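# Seat the held gear on its shaft, meshed

## Task

The left gripper is holding a gear a little above the top of a shaft. Lower the gear onto that shaft until it sits fully down and level, with its teeth engaged with both neighbouring gears. Excessive pushing or jamming ends the attempt, and the result must hold once the robot lets go.

## Robot and tools

Robot: two 6-joint arms, left_arm and right_arm, each ending in a two-finger parallel gripper with a wrist camera. In this task only the left gripper holds the gear; the right arm can stay still. Cameras: cam_high (fixed, on a beam behind the arms), cam_left_wrist, cam_right_wrist, each 896x504 pixels.

Frame: every reported hand position and orientation uses the scene frame. Its origin is at table-top height, midway between the arms' nominal bases. +x points out over the table, +y toward the left arm's side, +z up. The left base sits near (+0.006, +0.303, +0.018) m and the right near (-0.004, -0.301, +0.016) m. end_effector_position (metres) is the point between the finger pads, about 1 cm short of the fingertips; end_effector_quat_wxyz is its orientation. Fingers point along the gripper's +z and open along its y. Reported hand poses can be wrong by a few cm, more at long reach.

Row layout (both tools): one flat list of 14 numbers covering both arms, even if one arm stays still. Numbers 1-6 are left_arm joint angles in this order: waist, shoulder, elbow, wrist pitch, wrist yaw, wrist roll; number 7 is the left opening; numbers 8-14 repeat this for right_arm. Joint numbers are absolute target angles in radians, not offsets. Stated ranges: waist -2.618 to 3.054, shoulder 0.000 to 3.142, elbow 0.000 to 3.142, wrist pitch -1.571 to 1.571, wrist yaw -1.571 to 1.571, wrist roll -2.094 to 2.094. A target more than 0.059 rad beyond a range end (and farther out than the current angle) gets the call refused. Opening is an absolute command from -1 (closed) to +1 (open, pad gap 0.094 m). To keep an arm or gripper as it is, resend its current Joint targets and Tool commands values; 0 is a real opening command, not 'no change'.

execute_actions(actions, cameras): actions is a list of actions; each action is a list of up to 15 rows, one per 1/30 s step. A shorter table repeats its final row until 15 steps pass. An empty list just reports state and images. cameras picks which images come back (omitted, null or ["all"] = all; [] = none; a wrong name invalidates the call).

move(target, speed, blend, opening_speed, blocking, cameras): target is one 14-number row or a list of up to 15 rows, all absolute joint goals. All joints travel together along joint-space paths, so the hand follows curves and nothing avoids obstacles. speed (rad/s, 0.01 to 12.57, default 0.5) caps the fastest-moving joint; one value or one per target. blend (rad) rounds corners between listed targets; 0 stops at each. opening_speed (at least 0.2 per second on the -1..+1 scale) ramps the finger command gradually. blocking=false returns after about 0.5 s while motion continues; a new move then replaces it. The result adds a 'move:' line: done, off_target (at rest more than 0.035 rad off), moving, held or fault, plus limits=held if steps were withheld. done does not mean no contact. Faster moves and targets set deeper past a contact press harder.

wait(seconds, cameras): 0 to 10 s, holds last commands; returns early if a running move ends. stop(cameras): brakes a running move. zoom_image(camera, region): region [x0, y0, x1, y1] in pixels of the latest image of that camera, origin top-left, at most 504 by 504. read_manual(section): licence texts only. finished_scene(scene): the current scene's number; ends it irreversibly, so call it only when the gear is seated and stays so without the robot, and make no other call in that same reply.

Result lines: Joint positions and Joint velocities give, per arm, the six joints (rad, rad/s) then the pad gap (m, m/s). 'within noise' means that arm is still. Joint targets are the angles currently being driven toward. Tool commands are the present opening commands; grip_measured is the measured opening on the -1..+1 scale. Joint torques (N m, no gripper) include gravity, carry unit offsets and noise, and the first three wrap at ±28. 'joint sent to its limit' means a joint was clipped at its real end; 'joint command not followed' means a clearance check altered that arm's targets. MOTOR HOT warns of heat; OVER-TEMPERATURE FAULT folds that arm and disables it.

Motion facts: each step a joint's target may lead its measured angle by at most 0.339 rad (waist, shoulder, elbow) or 2.2 rad (wrist joints); if a row would move the hand more than 200 mm, it is scaled back. Small joint changes may not start because of friction. The scene keeps running while you compose replies; a running move continues meanwhile. Wrist camera images can lag during motion. Camera calibration is given in the prompt and may be slightly off.

For this task: work in small steps, at slow speed, checking cam_high and cam_left_wrist (zoom helps) to centre the gear's bore over the shaft and align its teeth with the two neighbours before descending. Lower gently; if it stops, lift slightly, rotate or re-centre rather than press harder. Open the gripper only once the gear is seated and flat, then move the hand clear upward.

Avoid: forcing or jamming the gear; letting go of it while it moves; drops or anything leaving the table; hitting the bar, plate or low rail near the bases (up to about 3 cm above the table, no warning before contact); contact between the two arms; load on a camera cable; holding a load or stretched pose long enough to overheat motors.

Each tool is called by a JSON object that holds its "op" and its "data".

## Session

{"op": "execute_actions", "data": {"actions": []}}

Scene clock: 0.00 s.
left_arm: end_effector_position=(+0.2964, +0.1137, +0.1413) grip_measured=-0.591 end_effector_quat_wxyz=(+0.059, +0.874, +0.483, +0.014) | right_arm: end_effector_position=(+0.3868, -0.3182, +0.4168) grip_measured=+1.000 end_effector_quat_wxyz=(+0.701, +0.016, +0.713, +0.009)
Joint positions: left_arm=[-0.52 1.745 1.479 -1.188 0.012 1.553 0.019] | right_arm=[0 1.047 1.047 0 0 0 0.094]
Joint velocities: within noise
Joint torques (N m): no reading
Motor temperatures (°C): left_arm=[25 25 26 24 24 23 25] | right_arm=[21 24 27 28 26 26 22]
Heat: left arm: 26 °C; right arm: 28 °C.
Joint targets: left_arm=[-0.522 1.742 1.481 -1.213 0.021 1.553] | right_arm=[0.002 1.039 1.052 -0.011 -0.003 -0.001]
Tool commands: left_gripper/opening=-1.0 right_gripper/opening=+1.0

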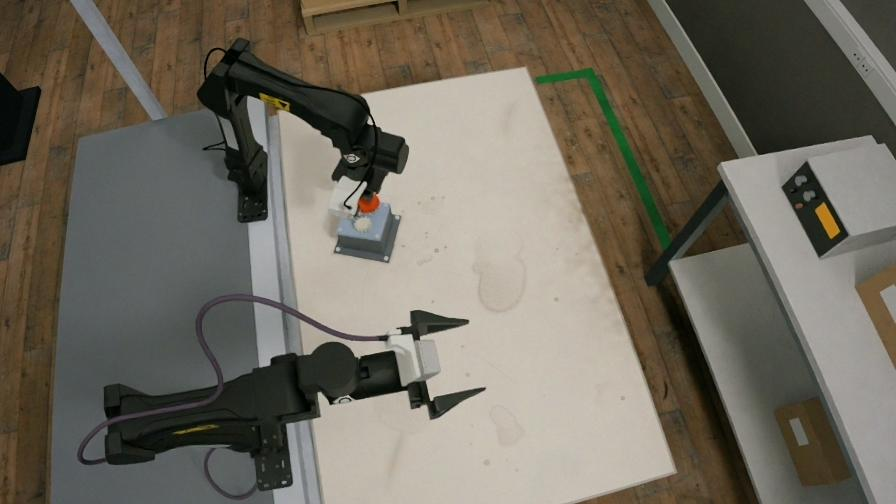

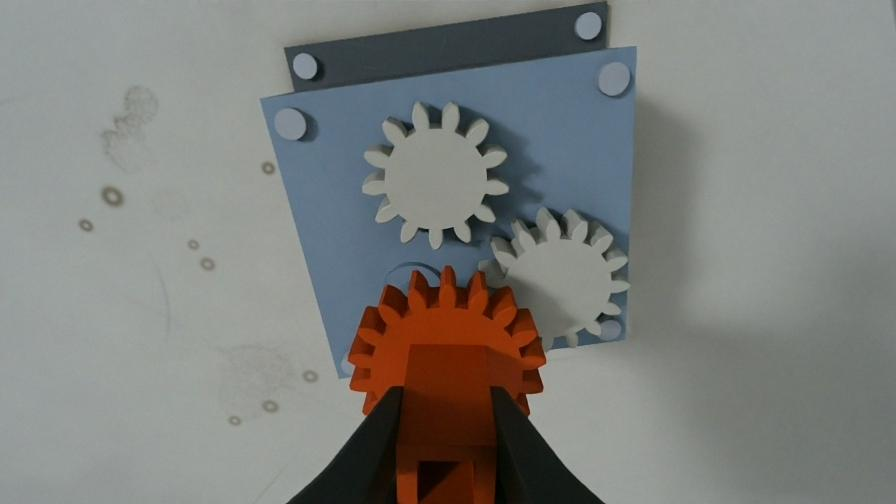

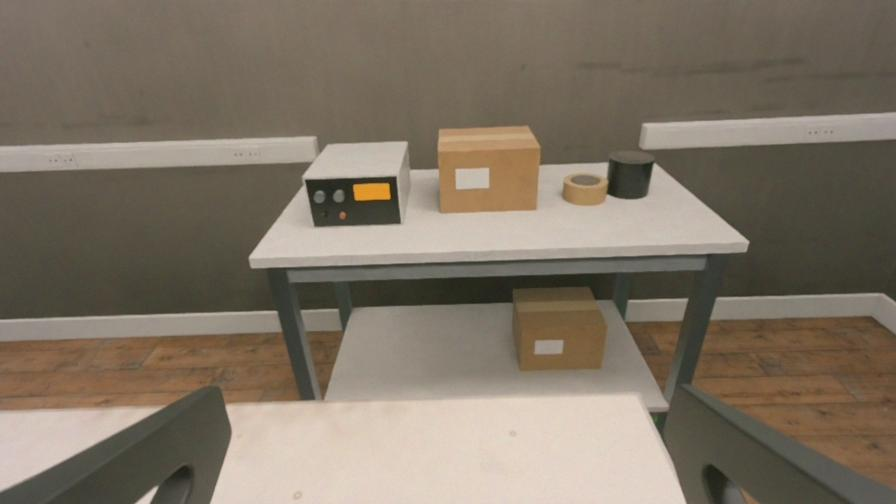

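{"op": "zoom_image", "data": {"camera": "cam_left_wrist", "region": [240, 0, 660, 504]}}

{"op": "zoom_image", "data": {"camera": "cam_high", "region": [310, 160, 430, 280]}}

Scaled by 1.000.

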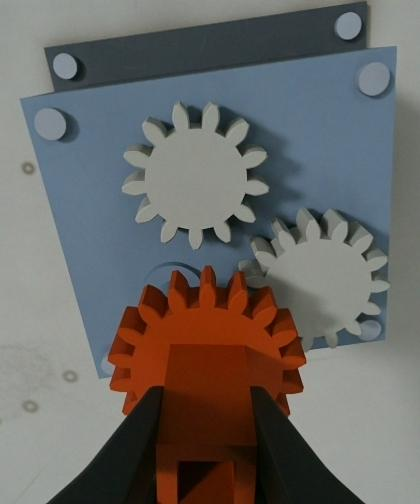

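Scaled by 4.200.

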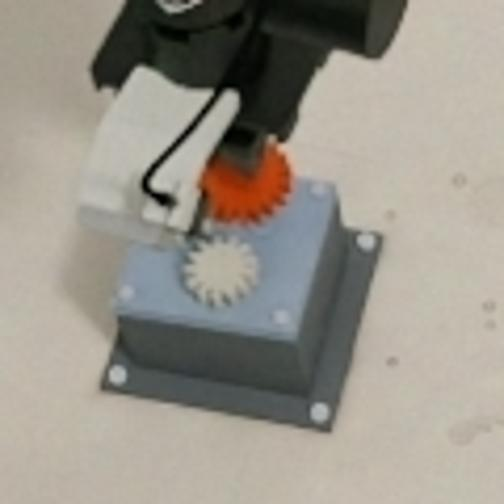

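{"op": "move", "data": {"target": [-0.522, 1.742, 1.481, -1.213, 0.021, 1.553, -1, 0.255, 1.999, 0.655, 1.344, -1.326, 0, 1], "speed": 0.6}}

Scene clock: 59.00 s.
left_arm: end_effector_position=(+0.2964, +0.1137, +0.1413) grip_measured=-0.591 end_effector_quat_wxyz=(+0.059, +0.874, +0.483, +0.014) | right_arm: end_effector_position=(+0.3084, -0.0508, +0.1500) grip_measured=+1.000 end_effector_quat_wxyz=(+0.485, -0.467, +0.523, +0.522)
Joint positions: left_arm=[-0.52 1.745 1.479 -1.188 0.012 1.553 0.019] | right_arm=[0.246 1.981 0.665 1.24 -1.314 0.003 0.094]
Joint velocities: within noise
Joint torques (N m): left_arm=[-0.09 -8.14 5.33 0.36 0.11 0] | right_arm=[0.73 -6.86 4.23 2.71 -0.15 -0.02]
Motor temperatures (°C): left_arm=[25 27 28 24 24 23 27] | right_arm=[21 25 30 34 26 26 22]
Heat: left arm: 28 °C; right arm: 34 °C.
Joint targets: left_arm=[-0.522 1.742 1.481 -1.213 0.021 1.553] | right_arm=[0.255 1.999 0.655 1.344 -1.326 0.000]
move: off_target (right_arm); right_arm: the wrist pitch is farthest, 0.104 rad from its target
camera_calibration:
cam_right_wrist: T_world_to_cam=[[0.995488, -0.00449523, -0.0947798, -0.29321], [-0.0881783, -0.412726, -0.906577, 0.178187], [-0.0350428, 0.910844, -0.41126, 0.205916], [0, 0, 0, 1]] pos_world=[0.314815, -0.115333, 0.218435]

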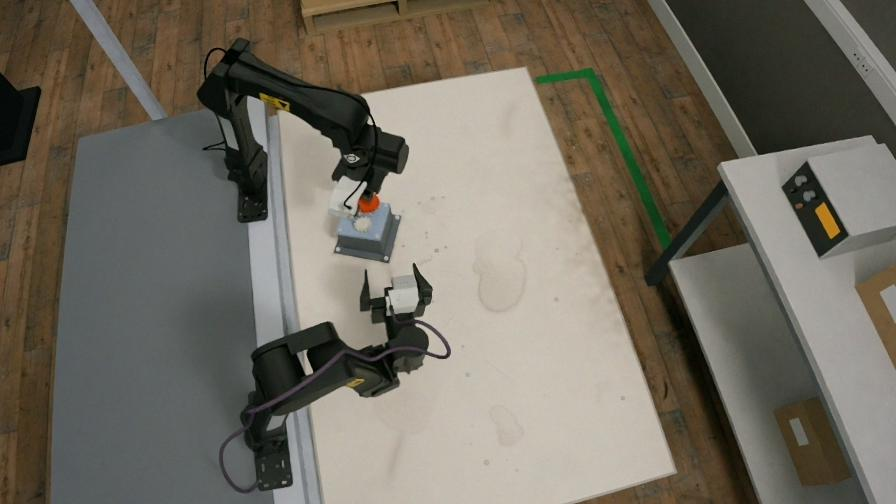

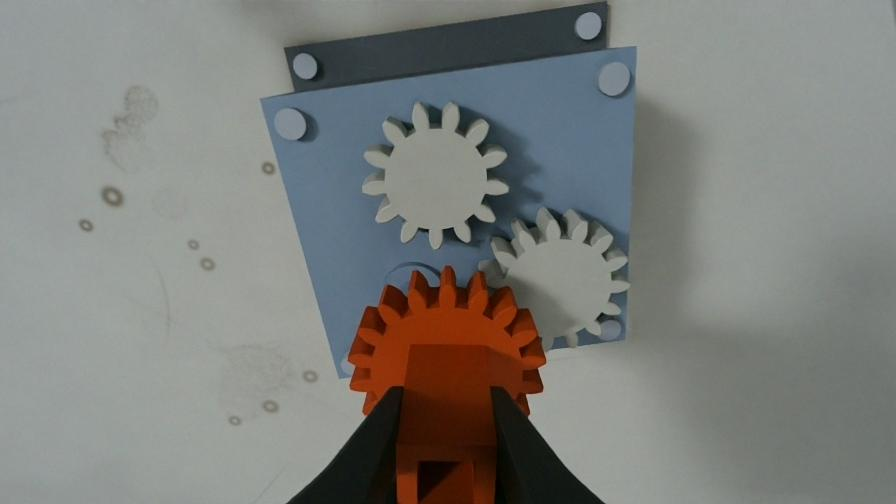

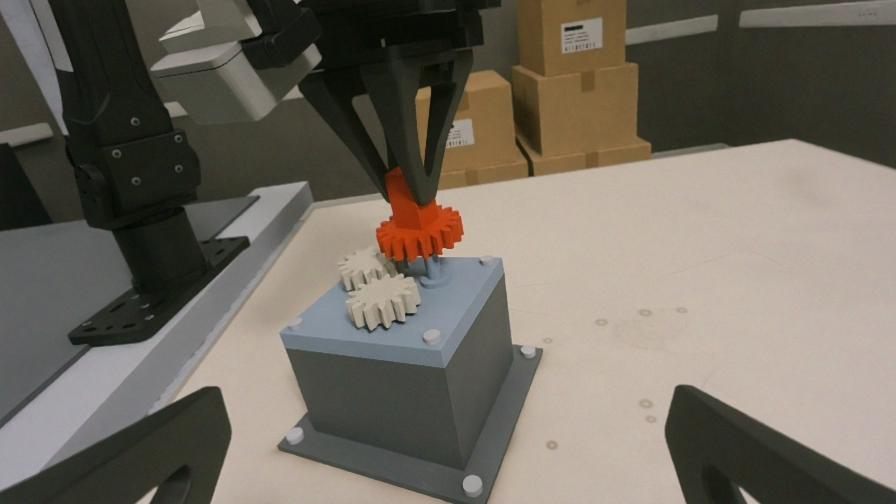

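{"op": "zoom_image", "data": {"camera": "cam_right_wrist", "region": [320, 150, 520, 350]}}

Scaled by 2.520.

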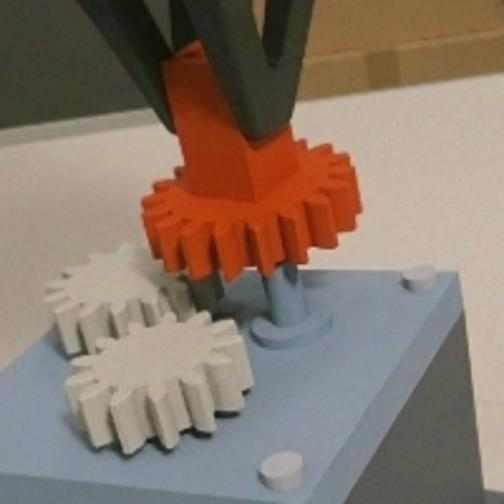

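{"op": "move", "data": {"target": [[-0.522, 1.80, 1.64, -1.314, 0.021, 1.553, -1, 0.255, 1.999, 0.655, 1.344, -1.326, 0, 1],[-0.582, 1.909, 1.793, -1.475, -0.010, 1.553, -1, 0.255, 1.999, 0.655, 1.344, -1.326, 0, 1]], "speed": 0.25, "blend": 0.05}}

{"op": "zoom_image", "data": {"camera": "cam_right_wrist", "region": [320, 120, 520, 320]}}

{"op": "zoom_image", "data": {"camera": "cam_left_wrist", "region": [240, 0, 660, 504]}}

Scene clock: 115.00 s.
left_arm: end_effector_position=(+0.2954, +0.0949, +0.1706) grip_measured=-0.591 end_effector_quat_wxyz=(+0.014, +0.888, +0.459, -0.001) | right_arm: end_effector_position=(+0.3082, -0.0508, +0.1501) grip_measured=+1.000 end_effector_quat_wxyz=(+0.485, -0.468, +0.523, +0.523)
Joint positions: left_arm=[-0.576 1.885 1.775 -1.44 -0.006 1.553 0.019] | right_arm=[0.246 1.981 0.665 1.241 -1.315 0.003 0.094]
Joint velocities: within noise
Joint torques (N m): left_arm=[-0.38 -6.91 6.34 0.06 -0.05 0] | right_arm=[0.73 -6.86 4.23 2.71 -0.17 -0.02]
Motor temperatures (°C): left_arm=[25 27 28 23 24 23 28] | right_arm=[21 27 28 43 26 25 22]
Heat: left arm: 28 °C; right arm: 43 °C.
Joint targets: left_arm=[-0.582 1.909 1.793 -1.475 -0.010 1.553] | right_arm=[0.255 1.999 0.655 1.344 -1.326 0.000]
move: off_target (right_arm); right_arm: the wrist pitch is farthest, 0.103 rad from its target
camera_calibration:
cam_left_wrist: T_world_to_cam=[[-0.825138, 0.564488, -0.0223616, 0.192551], [0.508227, 0.759019, 0.406934, -0.253543], [0.246682, 0.324412, -0.913184, 0.142093], [0, 0, 0, 1]] pos_world=[0.252687, 0.0376548, 0.237238]
cam_right_wrist: T_world_to_cam=[[0.995526, -0.00332815, -0.0944312, -0.292953], [-0.0873844, -0.41264, -0.906693, 0.178046], [-0.0359484, 0.910888, -0.411084, 0.206202], [0, 0, 0, 1]] pos_world=[0.314613, -0.115333, 0.218535]

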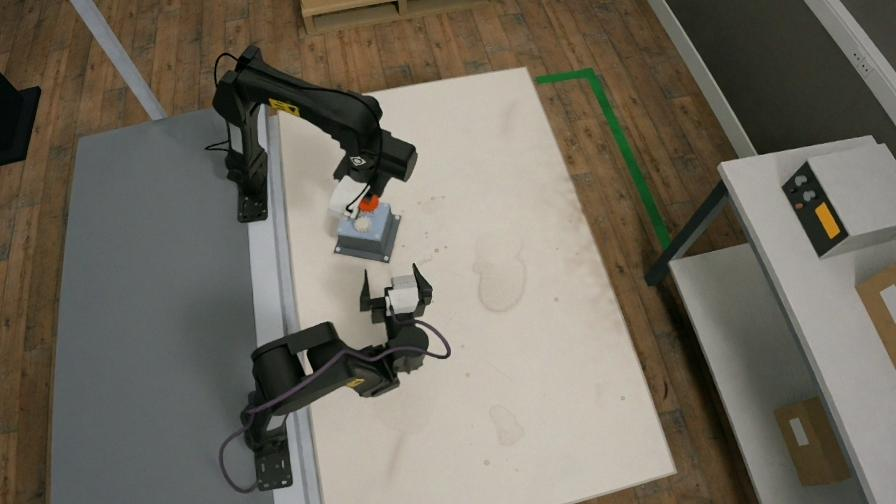

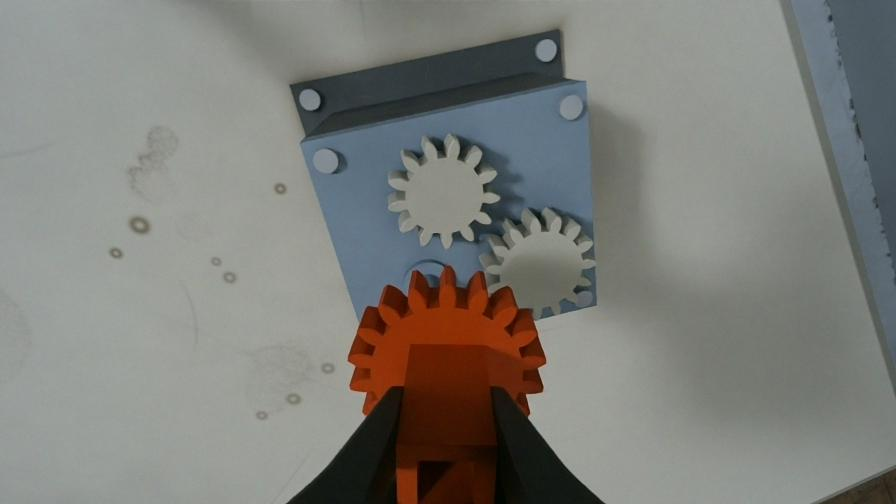

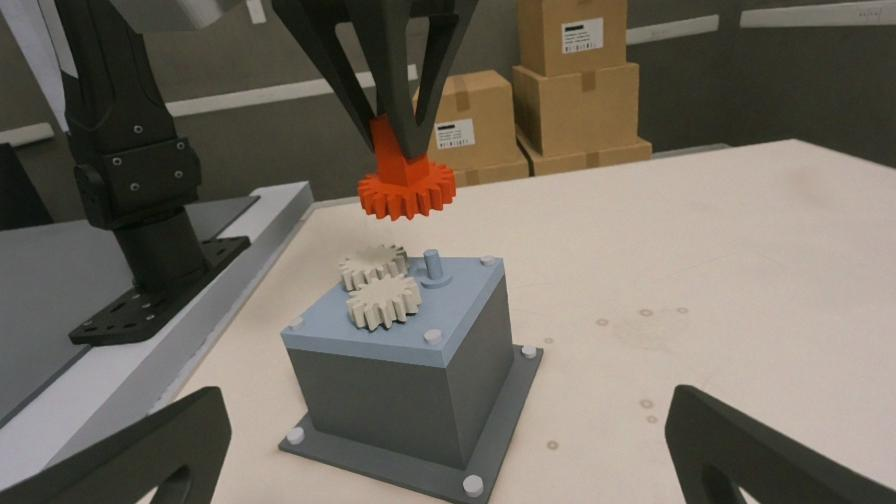

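Scaled by 2.520.

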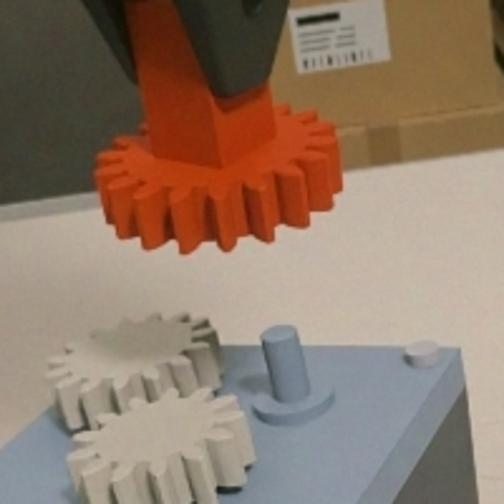

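Scaled by 1.000.

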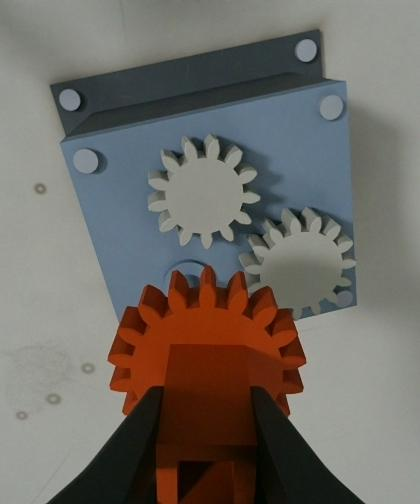

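{"op": "zoom_image", "data": {"camera": "cam_left_wrist", "region": [340, 250, 560, 374]}}

{"op": "zoom_image", "data": {"camera": "cam_left_wrist", "region": [340, 374, 560, 504]}}

{"op": "zoom_image", "data": {"camera": "cam_right_wrist", "region": [340, 100, 480, 220]}}

{"op": "zoom_image", "data": {"camera": "cam_right_wrist", "region": [340, 230, 460, 350]}}

Scaled by 2.291.

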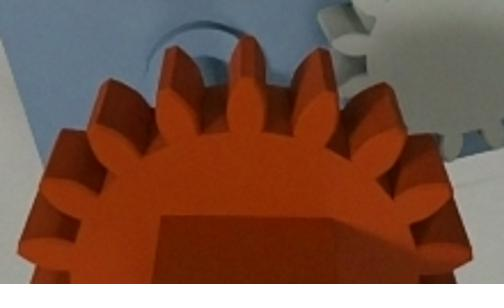

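Scaled by 2.291.

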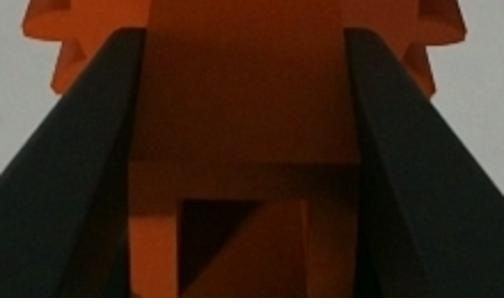

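Scaled by 3.600.

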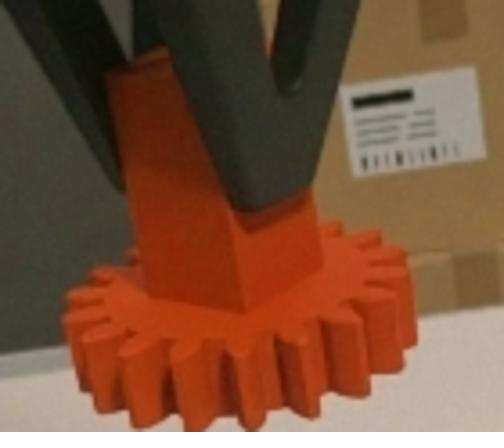

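Scaled by 4.200.

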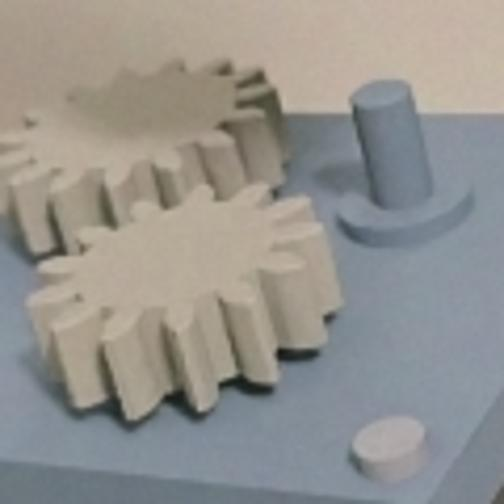

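{"op": "move", "data": {"target": [-0.5745, 1.949, 1.797, -1.462, -0.026, 1.553, -1, 0.255, 1.999, 0.655, 1.344, -1.326, 0, 1], "speed": 0.1}}

{"op": "zoom_image", "data": {"camera": "cam_right_wrist", "region": [340, 150, 480, 290]}}

{"op": "zoom_image", "data": {"camera": "cam_left_wrist", "region": [340, 230, 560, 374]}}

Scene clock: 207.63 s.
left_arm: end_effector_position=(+0.2981, +0.0961, +0.1577) grip_measured=-0.591 end_effector_quat_wxyz=(-0.007, +0.889, +0.459, -0.002) | right_arm: end_effector_position=(+0.3082, -0.0508, +0.1501) grip_measured=+1.000 end_effector_quat_wxyz=(+0.485, -0.468, +0.523, +0.523)
Joint positions: left_arm=[-0.576 1.925 1.778 -1.441 -0.021 1.553 0.019] | right_arm=[0.246 1.981 0.665 1.241 -1.315 0.003 0.094]
Joint velocities: within noise
Joint torques (N m): left_arm=[0.21 -7.31 6.39 0.14 -0.07 0] | right_arm=[0.75 -6.87 4.23 2.71 -0.17 -0.02]
Motor temperatures (°C): left_arm=[25 28 28 23 24 23 29] | right_arm=[21 27 27 50 26 25 22]
Heat: left arm: 29 °C; right arm: 50 °C.
Joint targets: left_arm=[-0.575 1.949 1.797 -1.462 -0.026 1.553] | right_arm=[0.255 1.999 0.655 1.344 -1.326 0.000]
move: off_target (right_arm); right_arm: the wrist pitch is farthest, 0.103 rad from its target
camera_calibration:
cam_left_wrist: T_world_to_cam=[[-0.824849, 0.565139, 0.0155695, 0.187603], [0.517814, 0.744149, 0.422033, -0.254335], [0.226921, 0.356175, -0.906447, 0.1311], [0, 0, 0, 1]] pos_world=[0.256692, 0.0365467, 0.223252]
cam_right_wrist: T_world_to_cam=[[0.995526, -0.00332815, -0.0944312, -0.292953], [-0.0873844, -0.41264, -0.906693, 0.178046], [-0.0359484, 0.910888, -0.411084, 0.206202], [0, 0, 0, 1]] pos_world=[0.314613, -0.115333, 0.218535]

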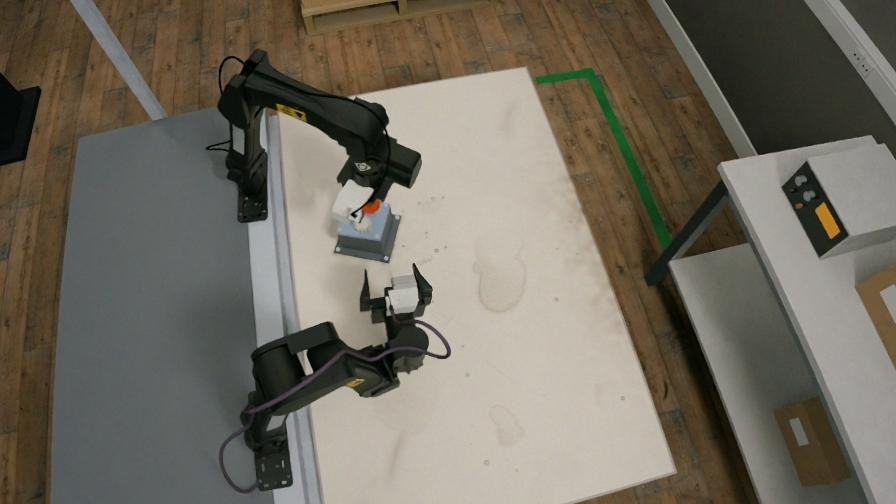

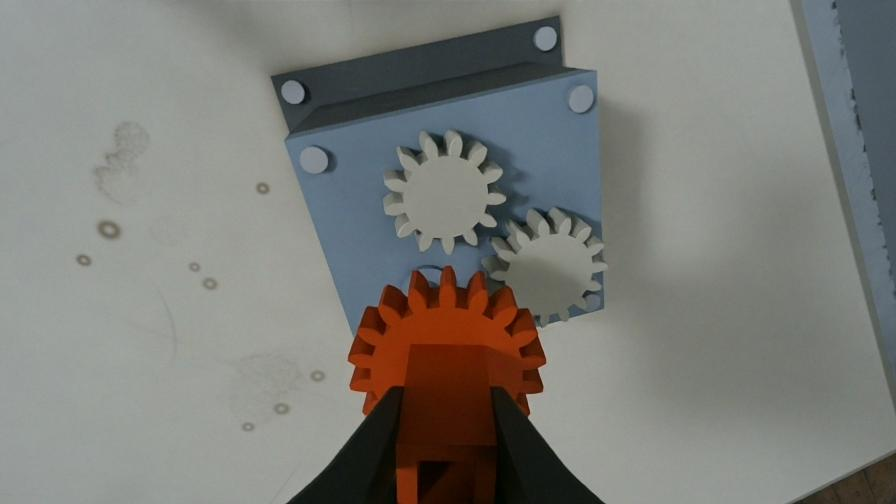

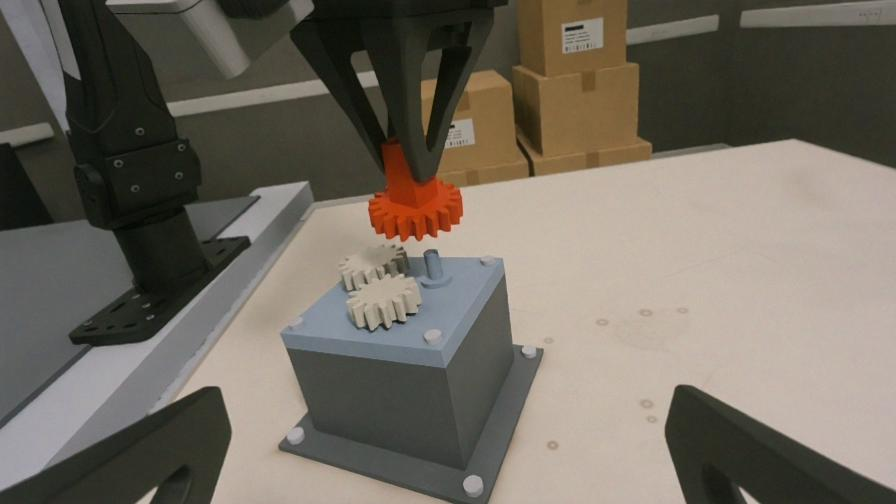

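Scaled by 3.600.

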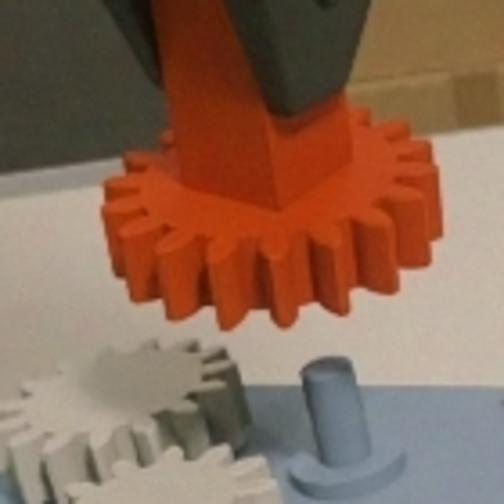

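Scaled by 2.291.

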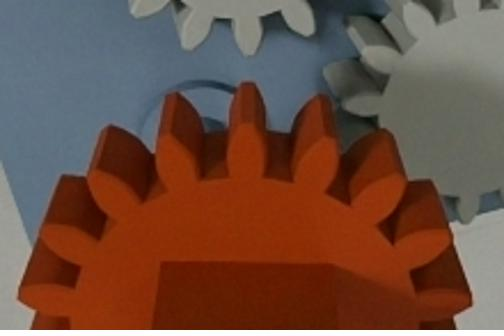

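{"op": "move", "data": {"target": [[-0.5745, 1.949, 1.797, -1.462, -0.026, 1.553, -1, 0.0, 1.2, 1.2, 0, -1.3, 0, 1],[-0.5745, 1.949, 1.797, -1.462, -0.026, 1.553, -1, -0.3, 1.2, 1.2, 0, 1.466, 0, 1],[-0.5745, 1.949, 1.797, -1.462, -0.026, 1.553, -1, 1.65, 1.2, 1.2, 0, 1.466, 0, 1],[-0.5745, 1.949, 1.797, -1.462, -0.026, 1.553, -1, 1.65, 2.109, 0.7965, 1.3125, 1.466, 0, 1]], "speed": [0.9, 1.1, 0.9, 0.8]}}

{"op": "zoom_image", "data": {"camera": "cam_right_wrist", "region": [340, 150, 540, 350]}}

Scene clock: 256.90 s.
left_arm: end_effector_position=(+0.2982, +0.0962, +0.1577) grip_measured=-0.591 end_effector_quat_wxyz=(-0.007, +0.889, +0.459, -0.002) | right_arm: end_effector_position=(+0.1527, +0.0714, +0.1569) grip_measured=+1.000 end_effector_quat_wxyz=(+0.700, -0.048, +0.709, +0.072)
Joint positions: left_arm=[-0.576 1.925 1.778 -1.441 -0.022 1.553 0.019] | right_arm=[1.646 2.089 0.804 1.286 1.466 -0.003 0.094]
Joint velocities: within noise
Joint torques (N m): left_arm=[0.21 -7.3 6.39 0.14 -0.07 0.01] | right_arm=[0.35 -7.68 4.48 1.6 0.04 0.03]
Motor temperatures (°C): left_arm=[25 28 30 23 24 23 29] | right_arm=[21 27 28 49 26 25 22]
Heat: left arm: 30 °C; right arm: 49 °C.
Joint targets: left_arm=[-0.575 1.949 1.797 -1.462 -0.026 1.553] | right_arm=[1.650 2.109 0.796 1.313 1.466 0.000]
move: done
camera_calibration:
cam_left_wrist: T_world_to_cam=[[-0.824855, 0.56513, 0.0155801, 0.187628], [0.517633, 0.743873, 0.42274, -0.254562], [0.227313, 0.356764, -0.906117, 0.130845], [0, 0, 0, 1]] pos_world=[0.256792, 0.0366465, 0.223251]
cam_right_wrist: T_world_to_cam=[[0.182027, -0.982596, -0.0370359, 0.0479876], [-0.43625, -0.0469457, -0.8986, 0.246917], [0.881222, 0.179726, -0.437202, 0.00828244], [0, 0, 0, 1]] pos_world=[0.0916836, 0.0572556, 0.227278]

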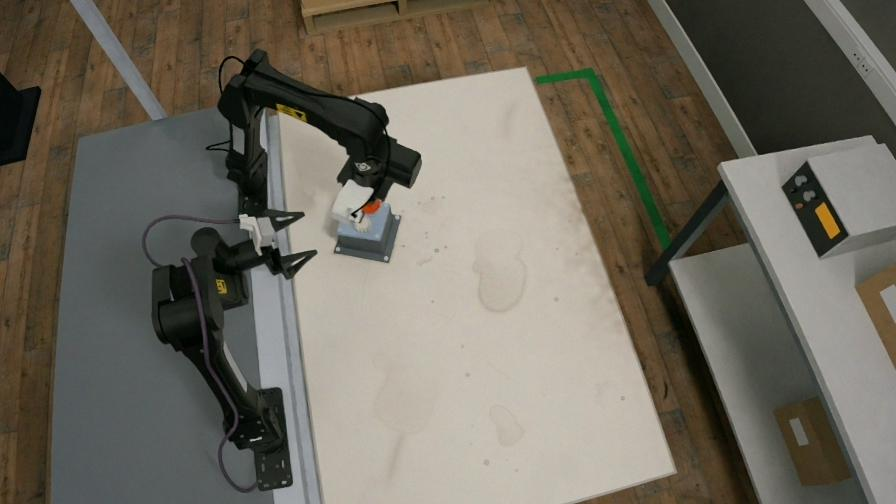

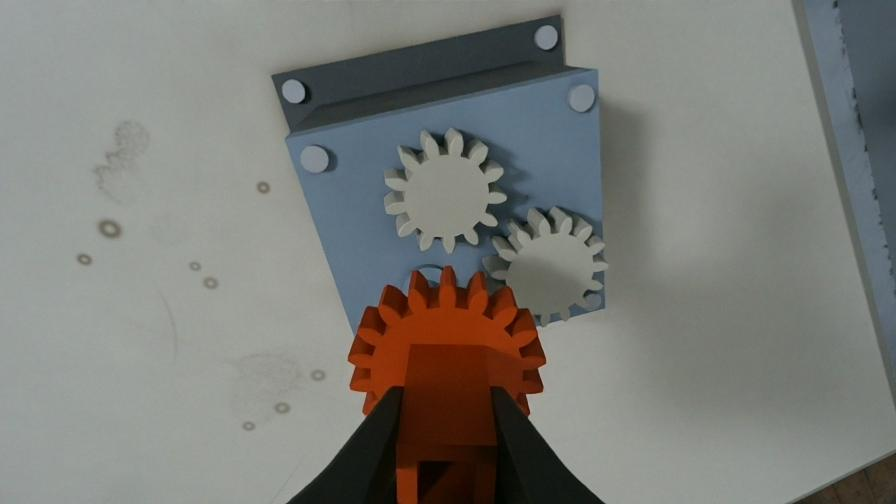

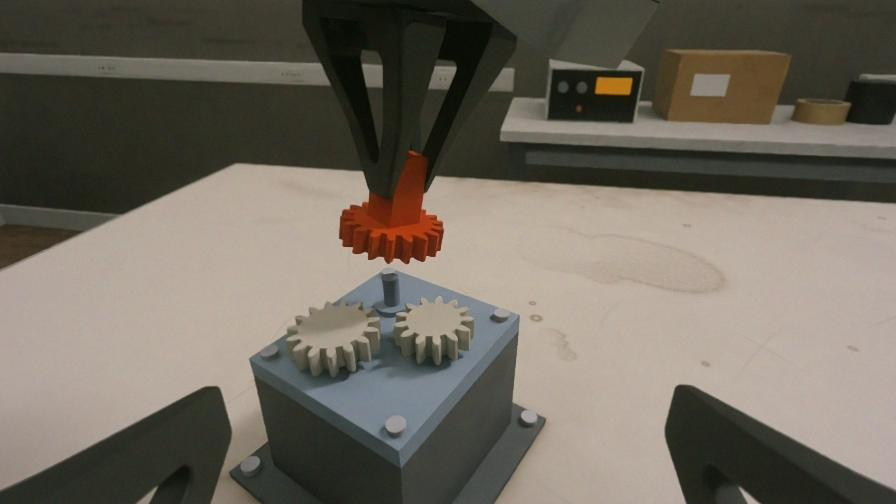

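Scaled by 2.520.

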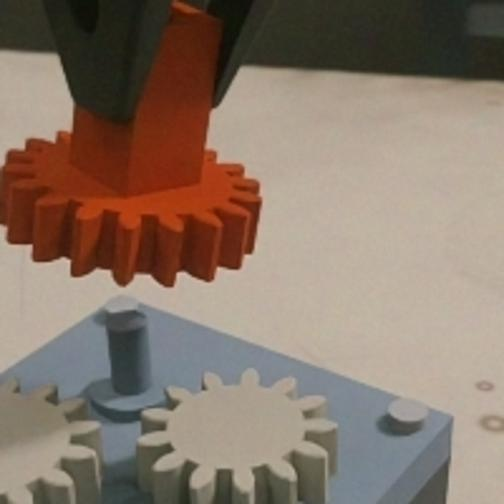

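{"op": "zoom_image", "data": {"camera": "cam_right_wrist", "region": [330, 140, 460, 270]}}

{"op": "zoom_image", "data": {"camera": "cam_right_wrist", "region": [330, 250, 440, 330]}}

Scaled by 3.877.

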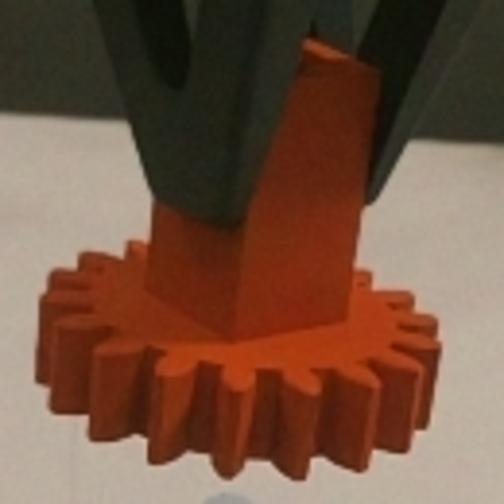

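Scaled by 4.582.

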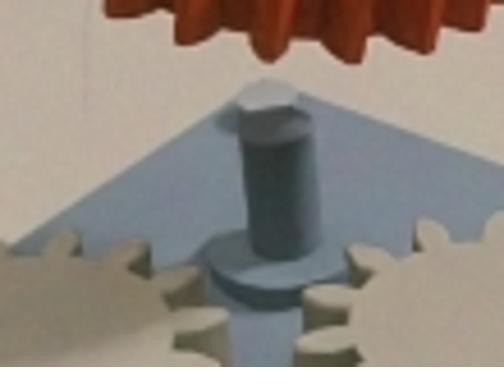

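{"op": "move", "data": {"target": [-0.480, 1.842, 1.662, -1.330, 0.125, 1.553, -1, 1.65, 2.109, 0.7965, 1.3125, 1.466, 0, 1], "speed": 0.1}}

{"op": "zoom_image", "data": {"camera": "cam_right_wrist", "region": [330, 140, 460, 270]}}

{"op": "zoom_image", "data": {"camera": "cam_right_wrist", "region": [340, 200, 450, 310]}}

Scene clock: 315.17 s.
left_arm: end_effector_position=(+0.3102, +0.1023, +0.1506) grip_measured=-0.591 end_effector_quat_wxyz=(+0.054, +0.865, +0.498, -0.038) | right_arm: end_effector_position=(+0.1527, +0.0714, +0.1569) grip_measured=+1.000 end_effector_quat_wxyz=(+0.700, -0.048, +0.709, +0.072)
Joint positions: left_arm=[-0.482 1.872 1.675 -1.318 0.1 1.553 0.019] | right_arm=[1.646 2.089 0.804 1.286 1.466 -0.003 0.094]
Joint velocities: within noise
Joint torques (N m): left_arm=[0.28 -11.84 4.15 0.35 0.38 0] | right_arm=[0.35 -7.68 4.48 1.64 0.03 0.03]
Motor temperatures (°C): left_arm=[25 28 30 22 24 23 29] | right_arm=[21 28 27 46 26 25 22]
Heat: left arm: 30 °C; right arm: 46 °C.
Joint targets: left_arm=[-0.480 1.842 1.662 -1.330 0.125 1.553] | right_arm=[1.650 2.109 0.796 1.313 1.466 0.000]
move: done
camera_calibration:
cam_left_wrist: T_world_to_cam=[[-0.873654, 0.483818, -0.0514606, 0.227693], [0.447269, 0.840253, 0.306472, -0.232885], [0.191517, 0.244734, -0.950488, 0.148741], [0, 0, 0, 1]] pos_world=[0.274601, 0.049118, 0.224467]
cam_right_wrist: T_world_to_cam=[[0.182073, -0.982574, -0.0373884, 0.048063], [-0.436215, -0.0466372, -0.898633, 0.246904], [0.88123, 0.179926, -0.437105, 0.00824796], [0, 0, 0, 1]] pos_world=[0.0916837, 0.0572564, 0.227278]

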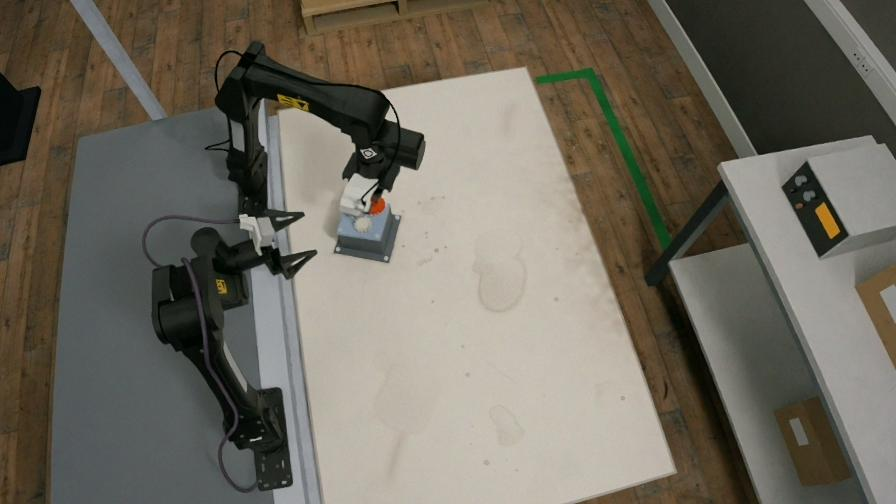

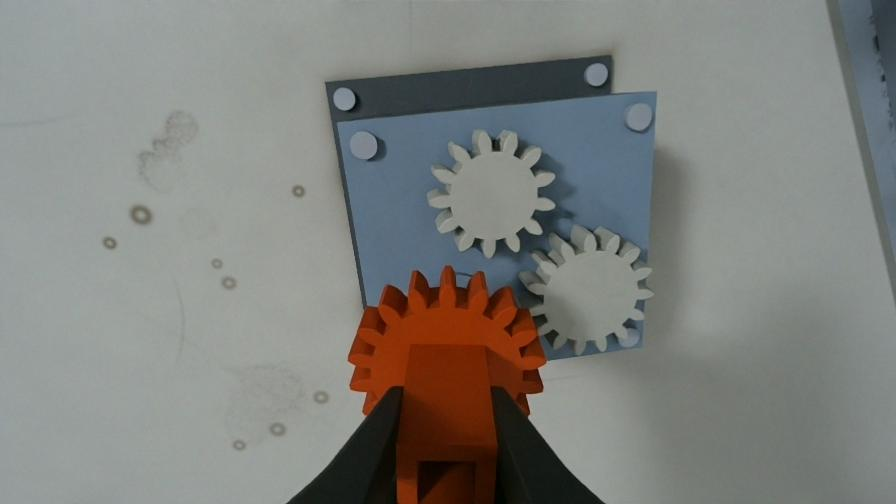

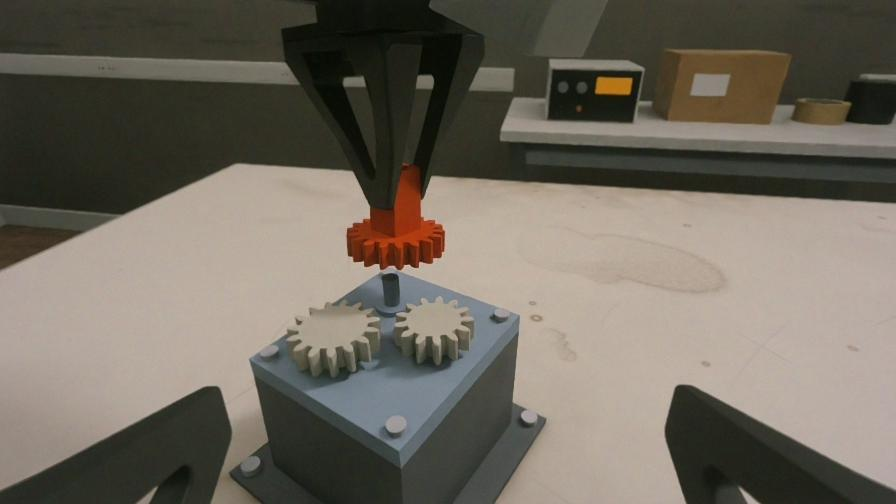

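Scaled by 3.877.

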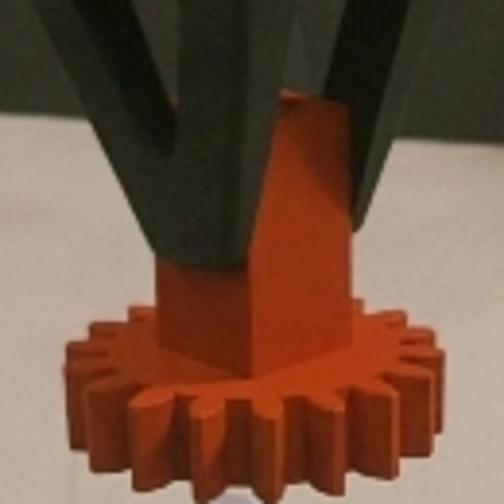

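Scaled by 4.582.

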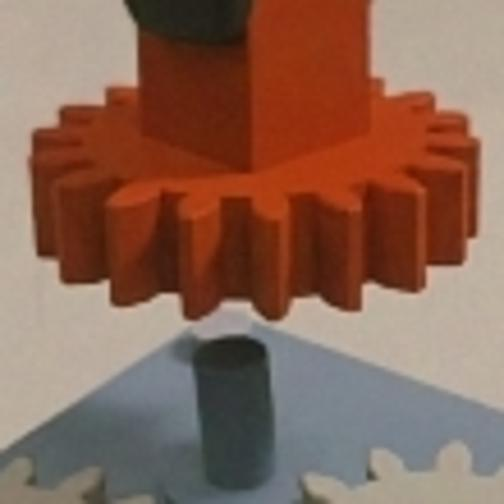

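{"op": "move", "data": {"target": [-0.440, 1.790, 1.593, -1.280, 0.184, 1.553, -1, 1.65, 2.109, 0.7965, 1.3125, 1.466, 0, 1], "speed": 0.1}}

{"op": "zoom_image", "data": {"camera": "cam_right_wrist", "region": [330, 140, 460, 270]}}

{"op": "zoom_image", "data": {"camera": "cam_right_wrist", "region": [340, 200, 450, 310]}}

Scene clock: 342.33 s.
left_arm: end_effector_position=(+0.3088, +0.1079, +0.1523) grip_measured=-0.591 end_effector_quat_wxyz=(+0.083, +0.853, +0.512, -0.054) | right_arm: end_effector_position=(+0.1527, +0.0714, +0.1569) grip_measured=+1.000 end_effector_quat_wxyz=(+0.700, -0.048, +0.709, +0.072)
Joint positions: left_arm=[-0.442 1.819 1.607 -1.267 0.158 1.553 0.019] | right_arm=[1.646 2.089 0.804 1.286 1.466 -0.003 0.094]
Joint velocities: within noise
Joint torques (N m): left_arm=[0.28 -11.29 4.19 0.41 0.4 0] | right_arm=[0.34 -7.69 4.48 1.63 0.04 0.03]
Motor temperatures (°C): left_arm=[25 33 29 22 24 23 30] | right_arm=[21 28 27 45 26 25 22]
Heat: left arm: 33 °C; right arm: 45 °C.
Joint targets: left_arm=[-0.440 1.790 1.593 -1.280 0.184 1.553] | right_arm=[1.650 2.109 0.796 1.313 1.466 0.000]
move: done
camera_calibration:
cam_left_wrist: T_world_to_cam=[[-0.890561, 0.447162, -0.08335, 0.238012], [0.415844, 0.874634, 0.249176, -0.222692], [0.184323, 0.187245, -0.964865, 0.159861], [0, 0, 0, 1]] pos_world=[0.275104, 0.0584107, 0.229572]
cam_right_wrist: T_world_to_cam=[[0.182073, -0.982574, -0.0373884, 0.048063], [-0.436215, -0.0466372, -0.898633, 0.246904], [0.88123, 0.179926, -0.437105, 0.00824796], [0, 0, 0, 1]] pos_world=[0.0916837, 0.0572564, 0.227278]

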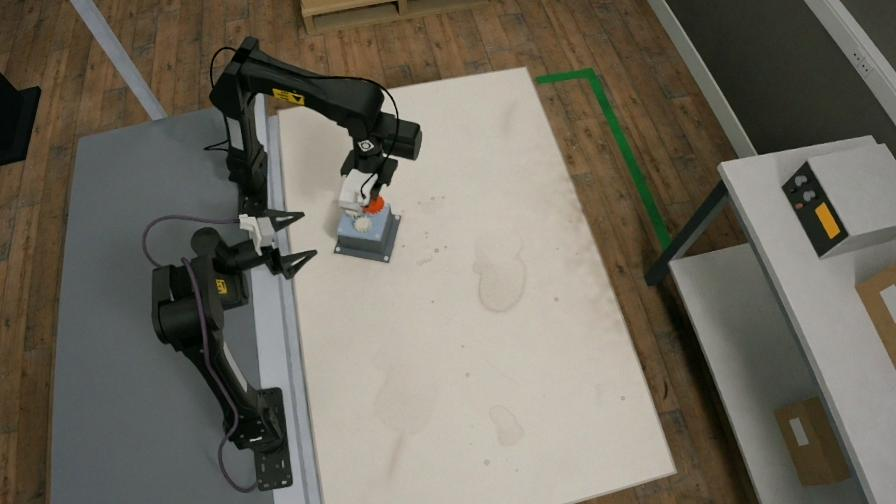

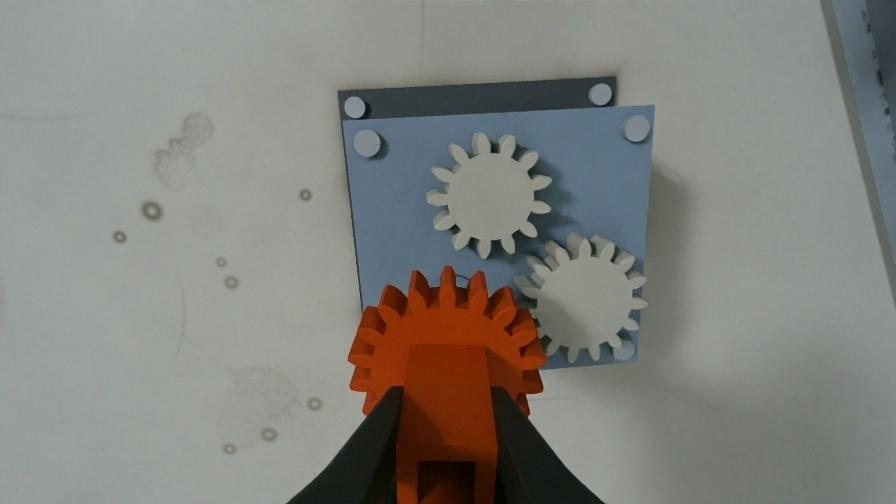

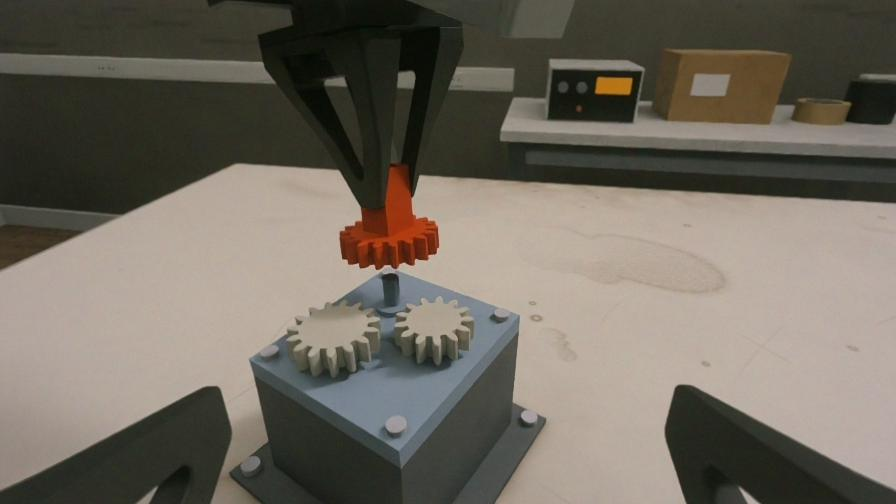

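Scaled by 3.877.

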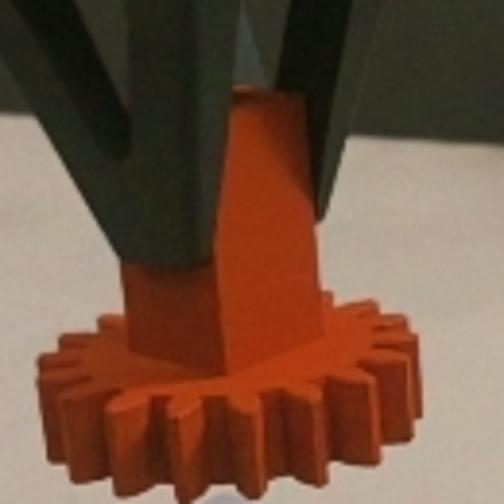

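Scaled by 4.582.

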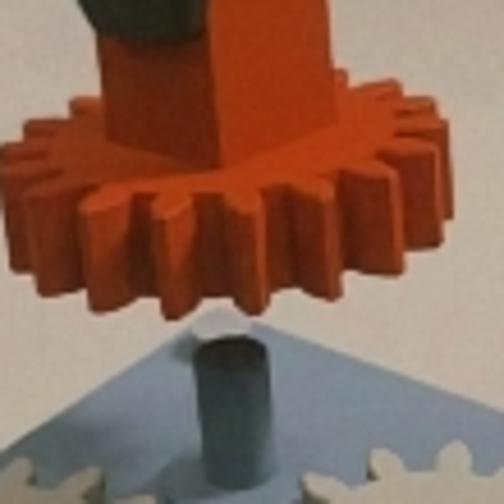

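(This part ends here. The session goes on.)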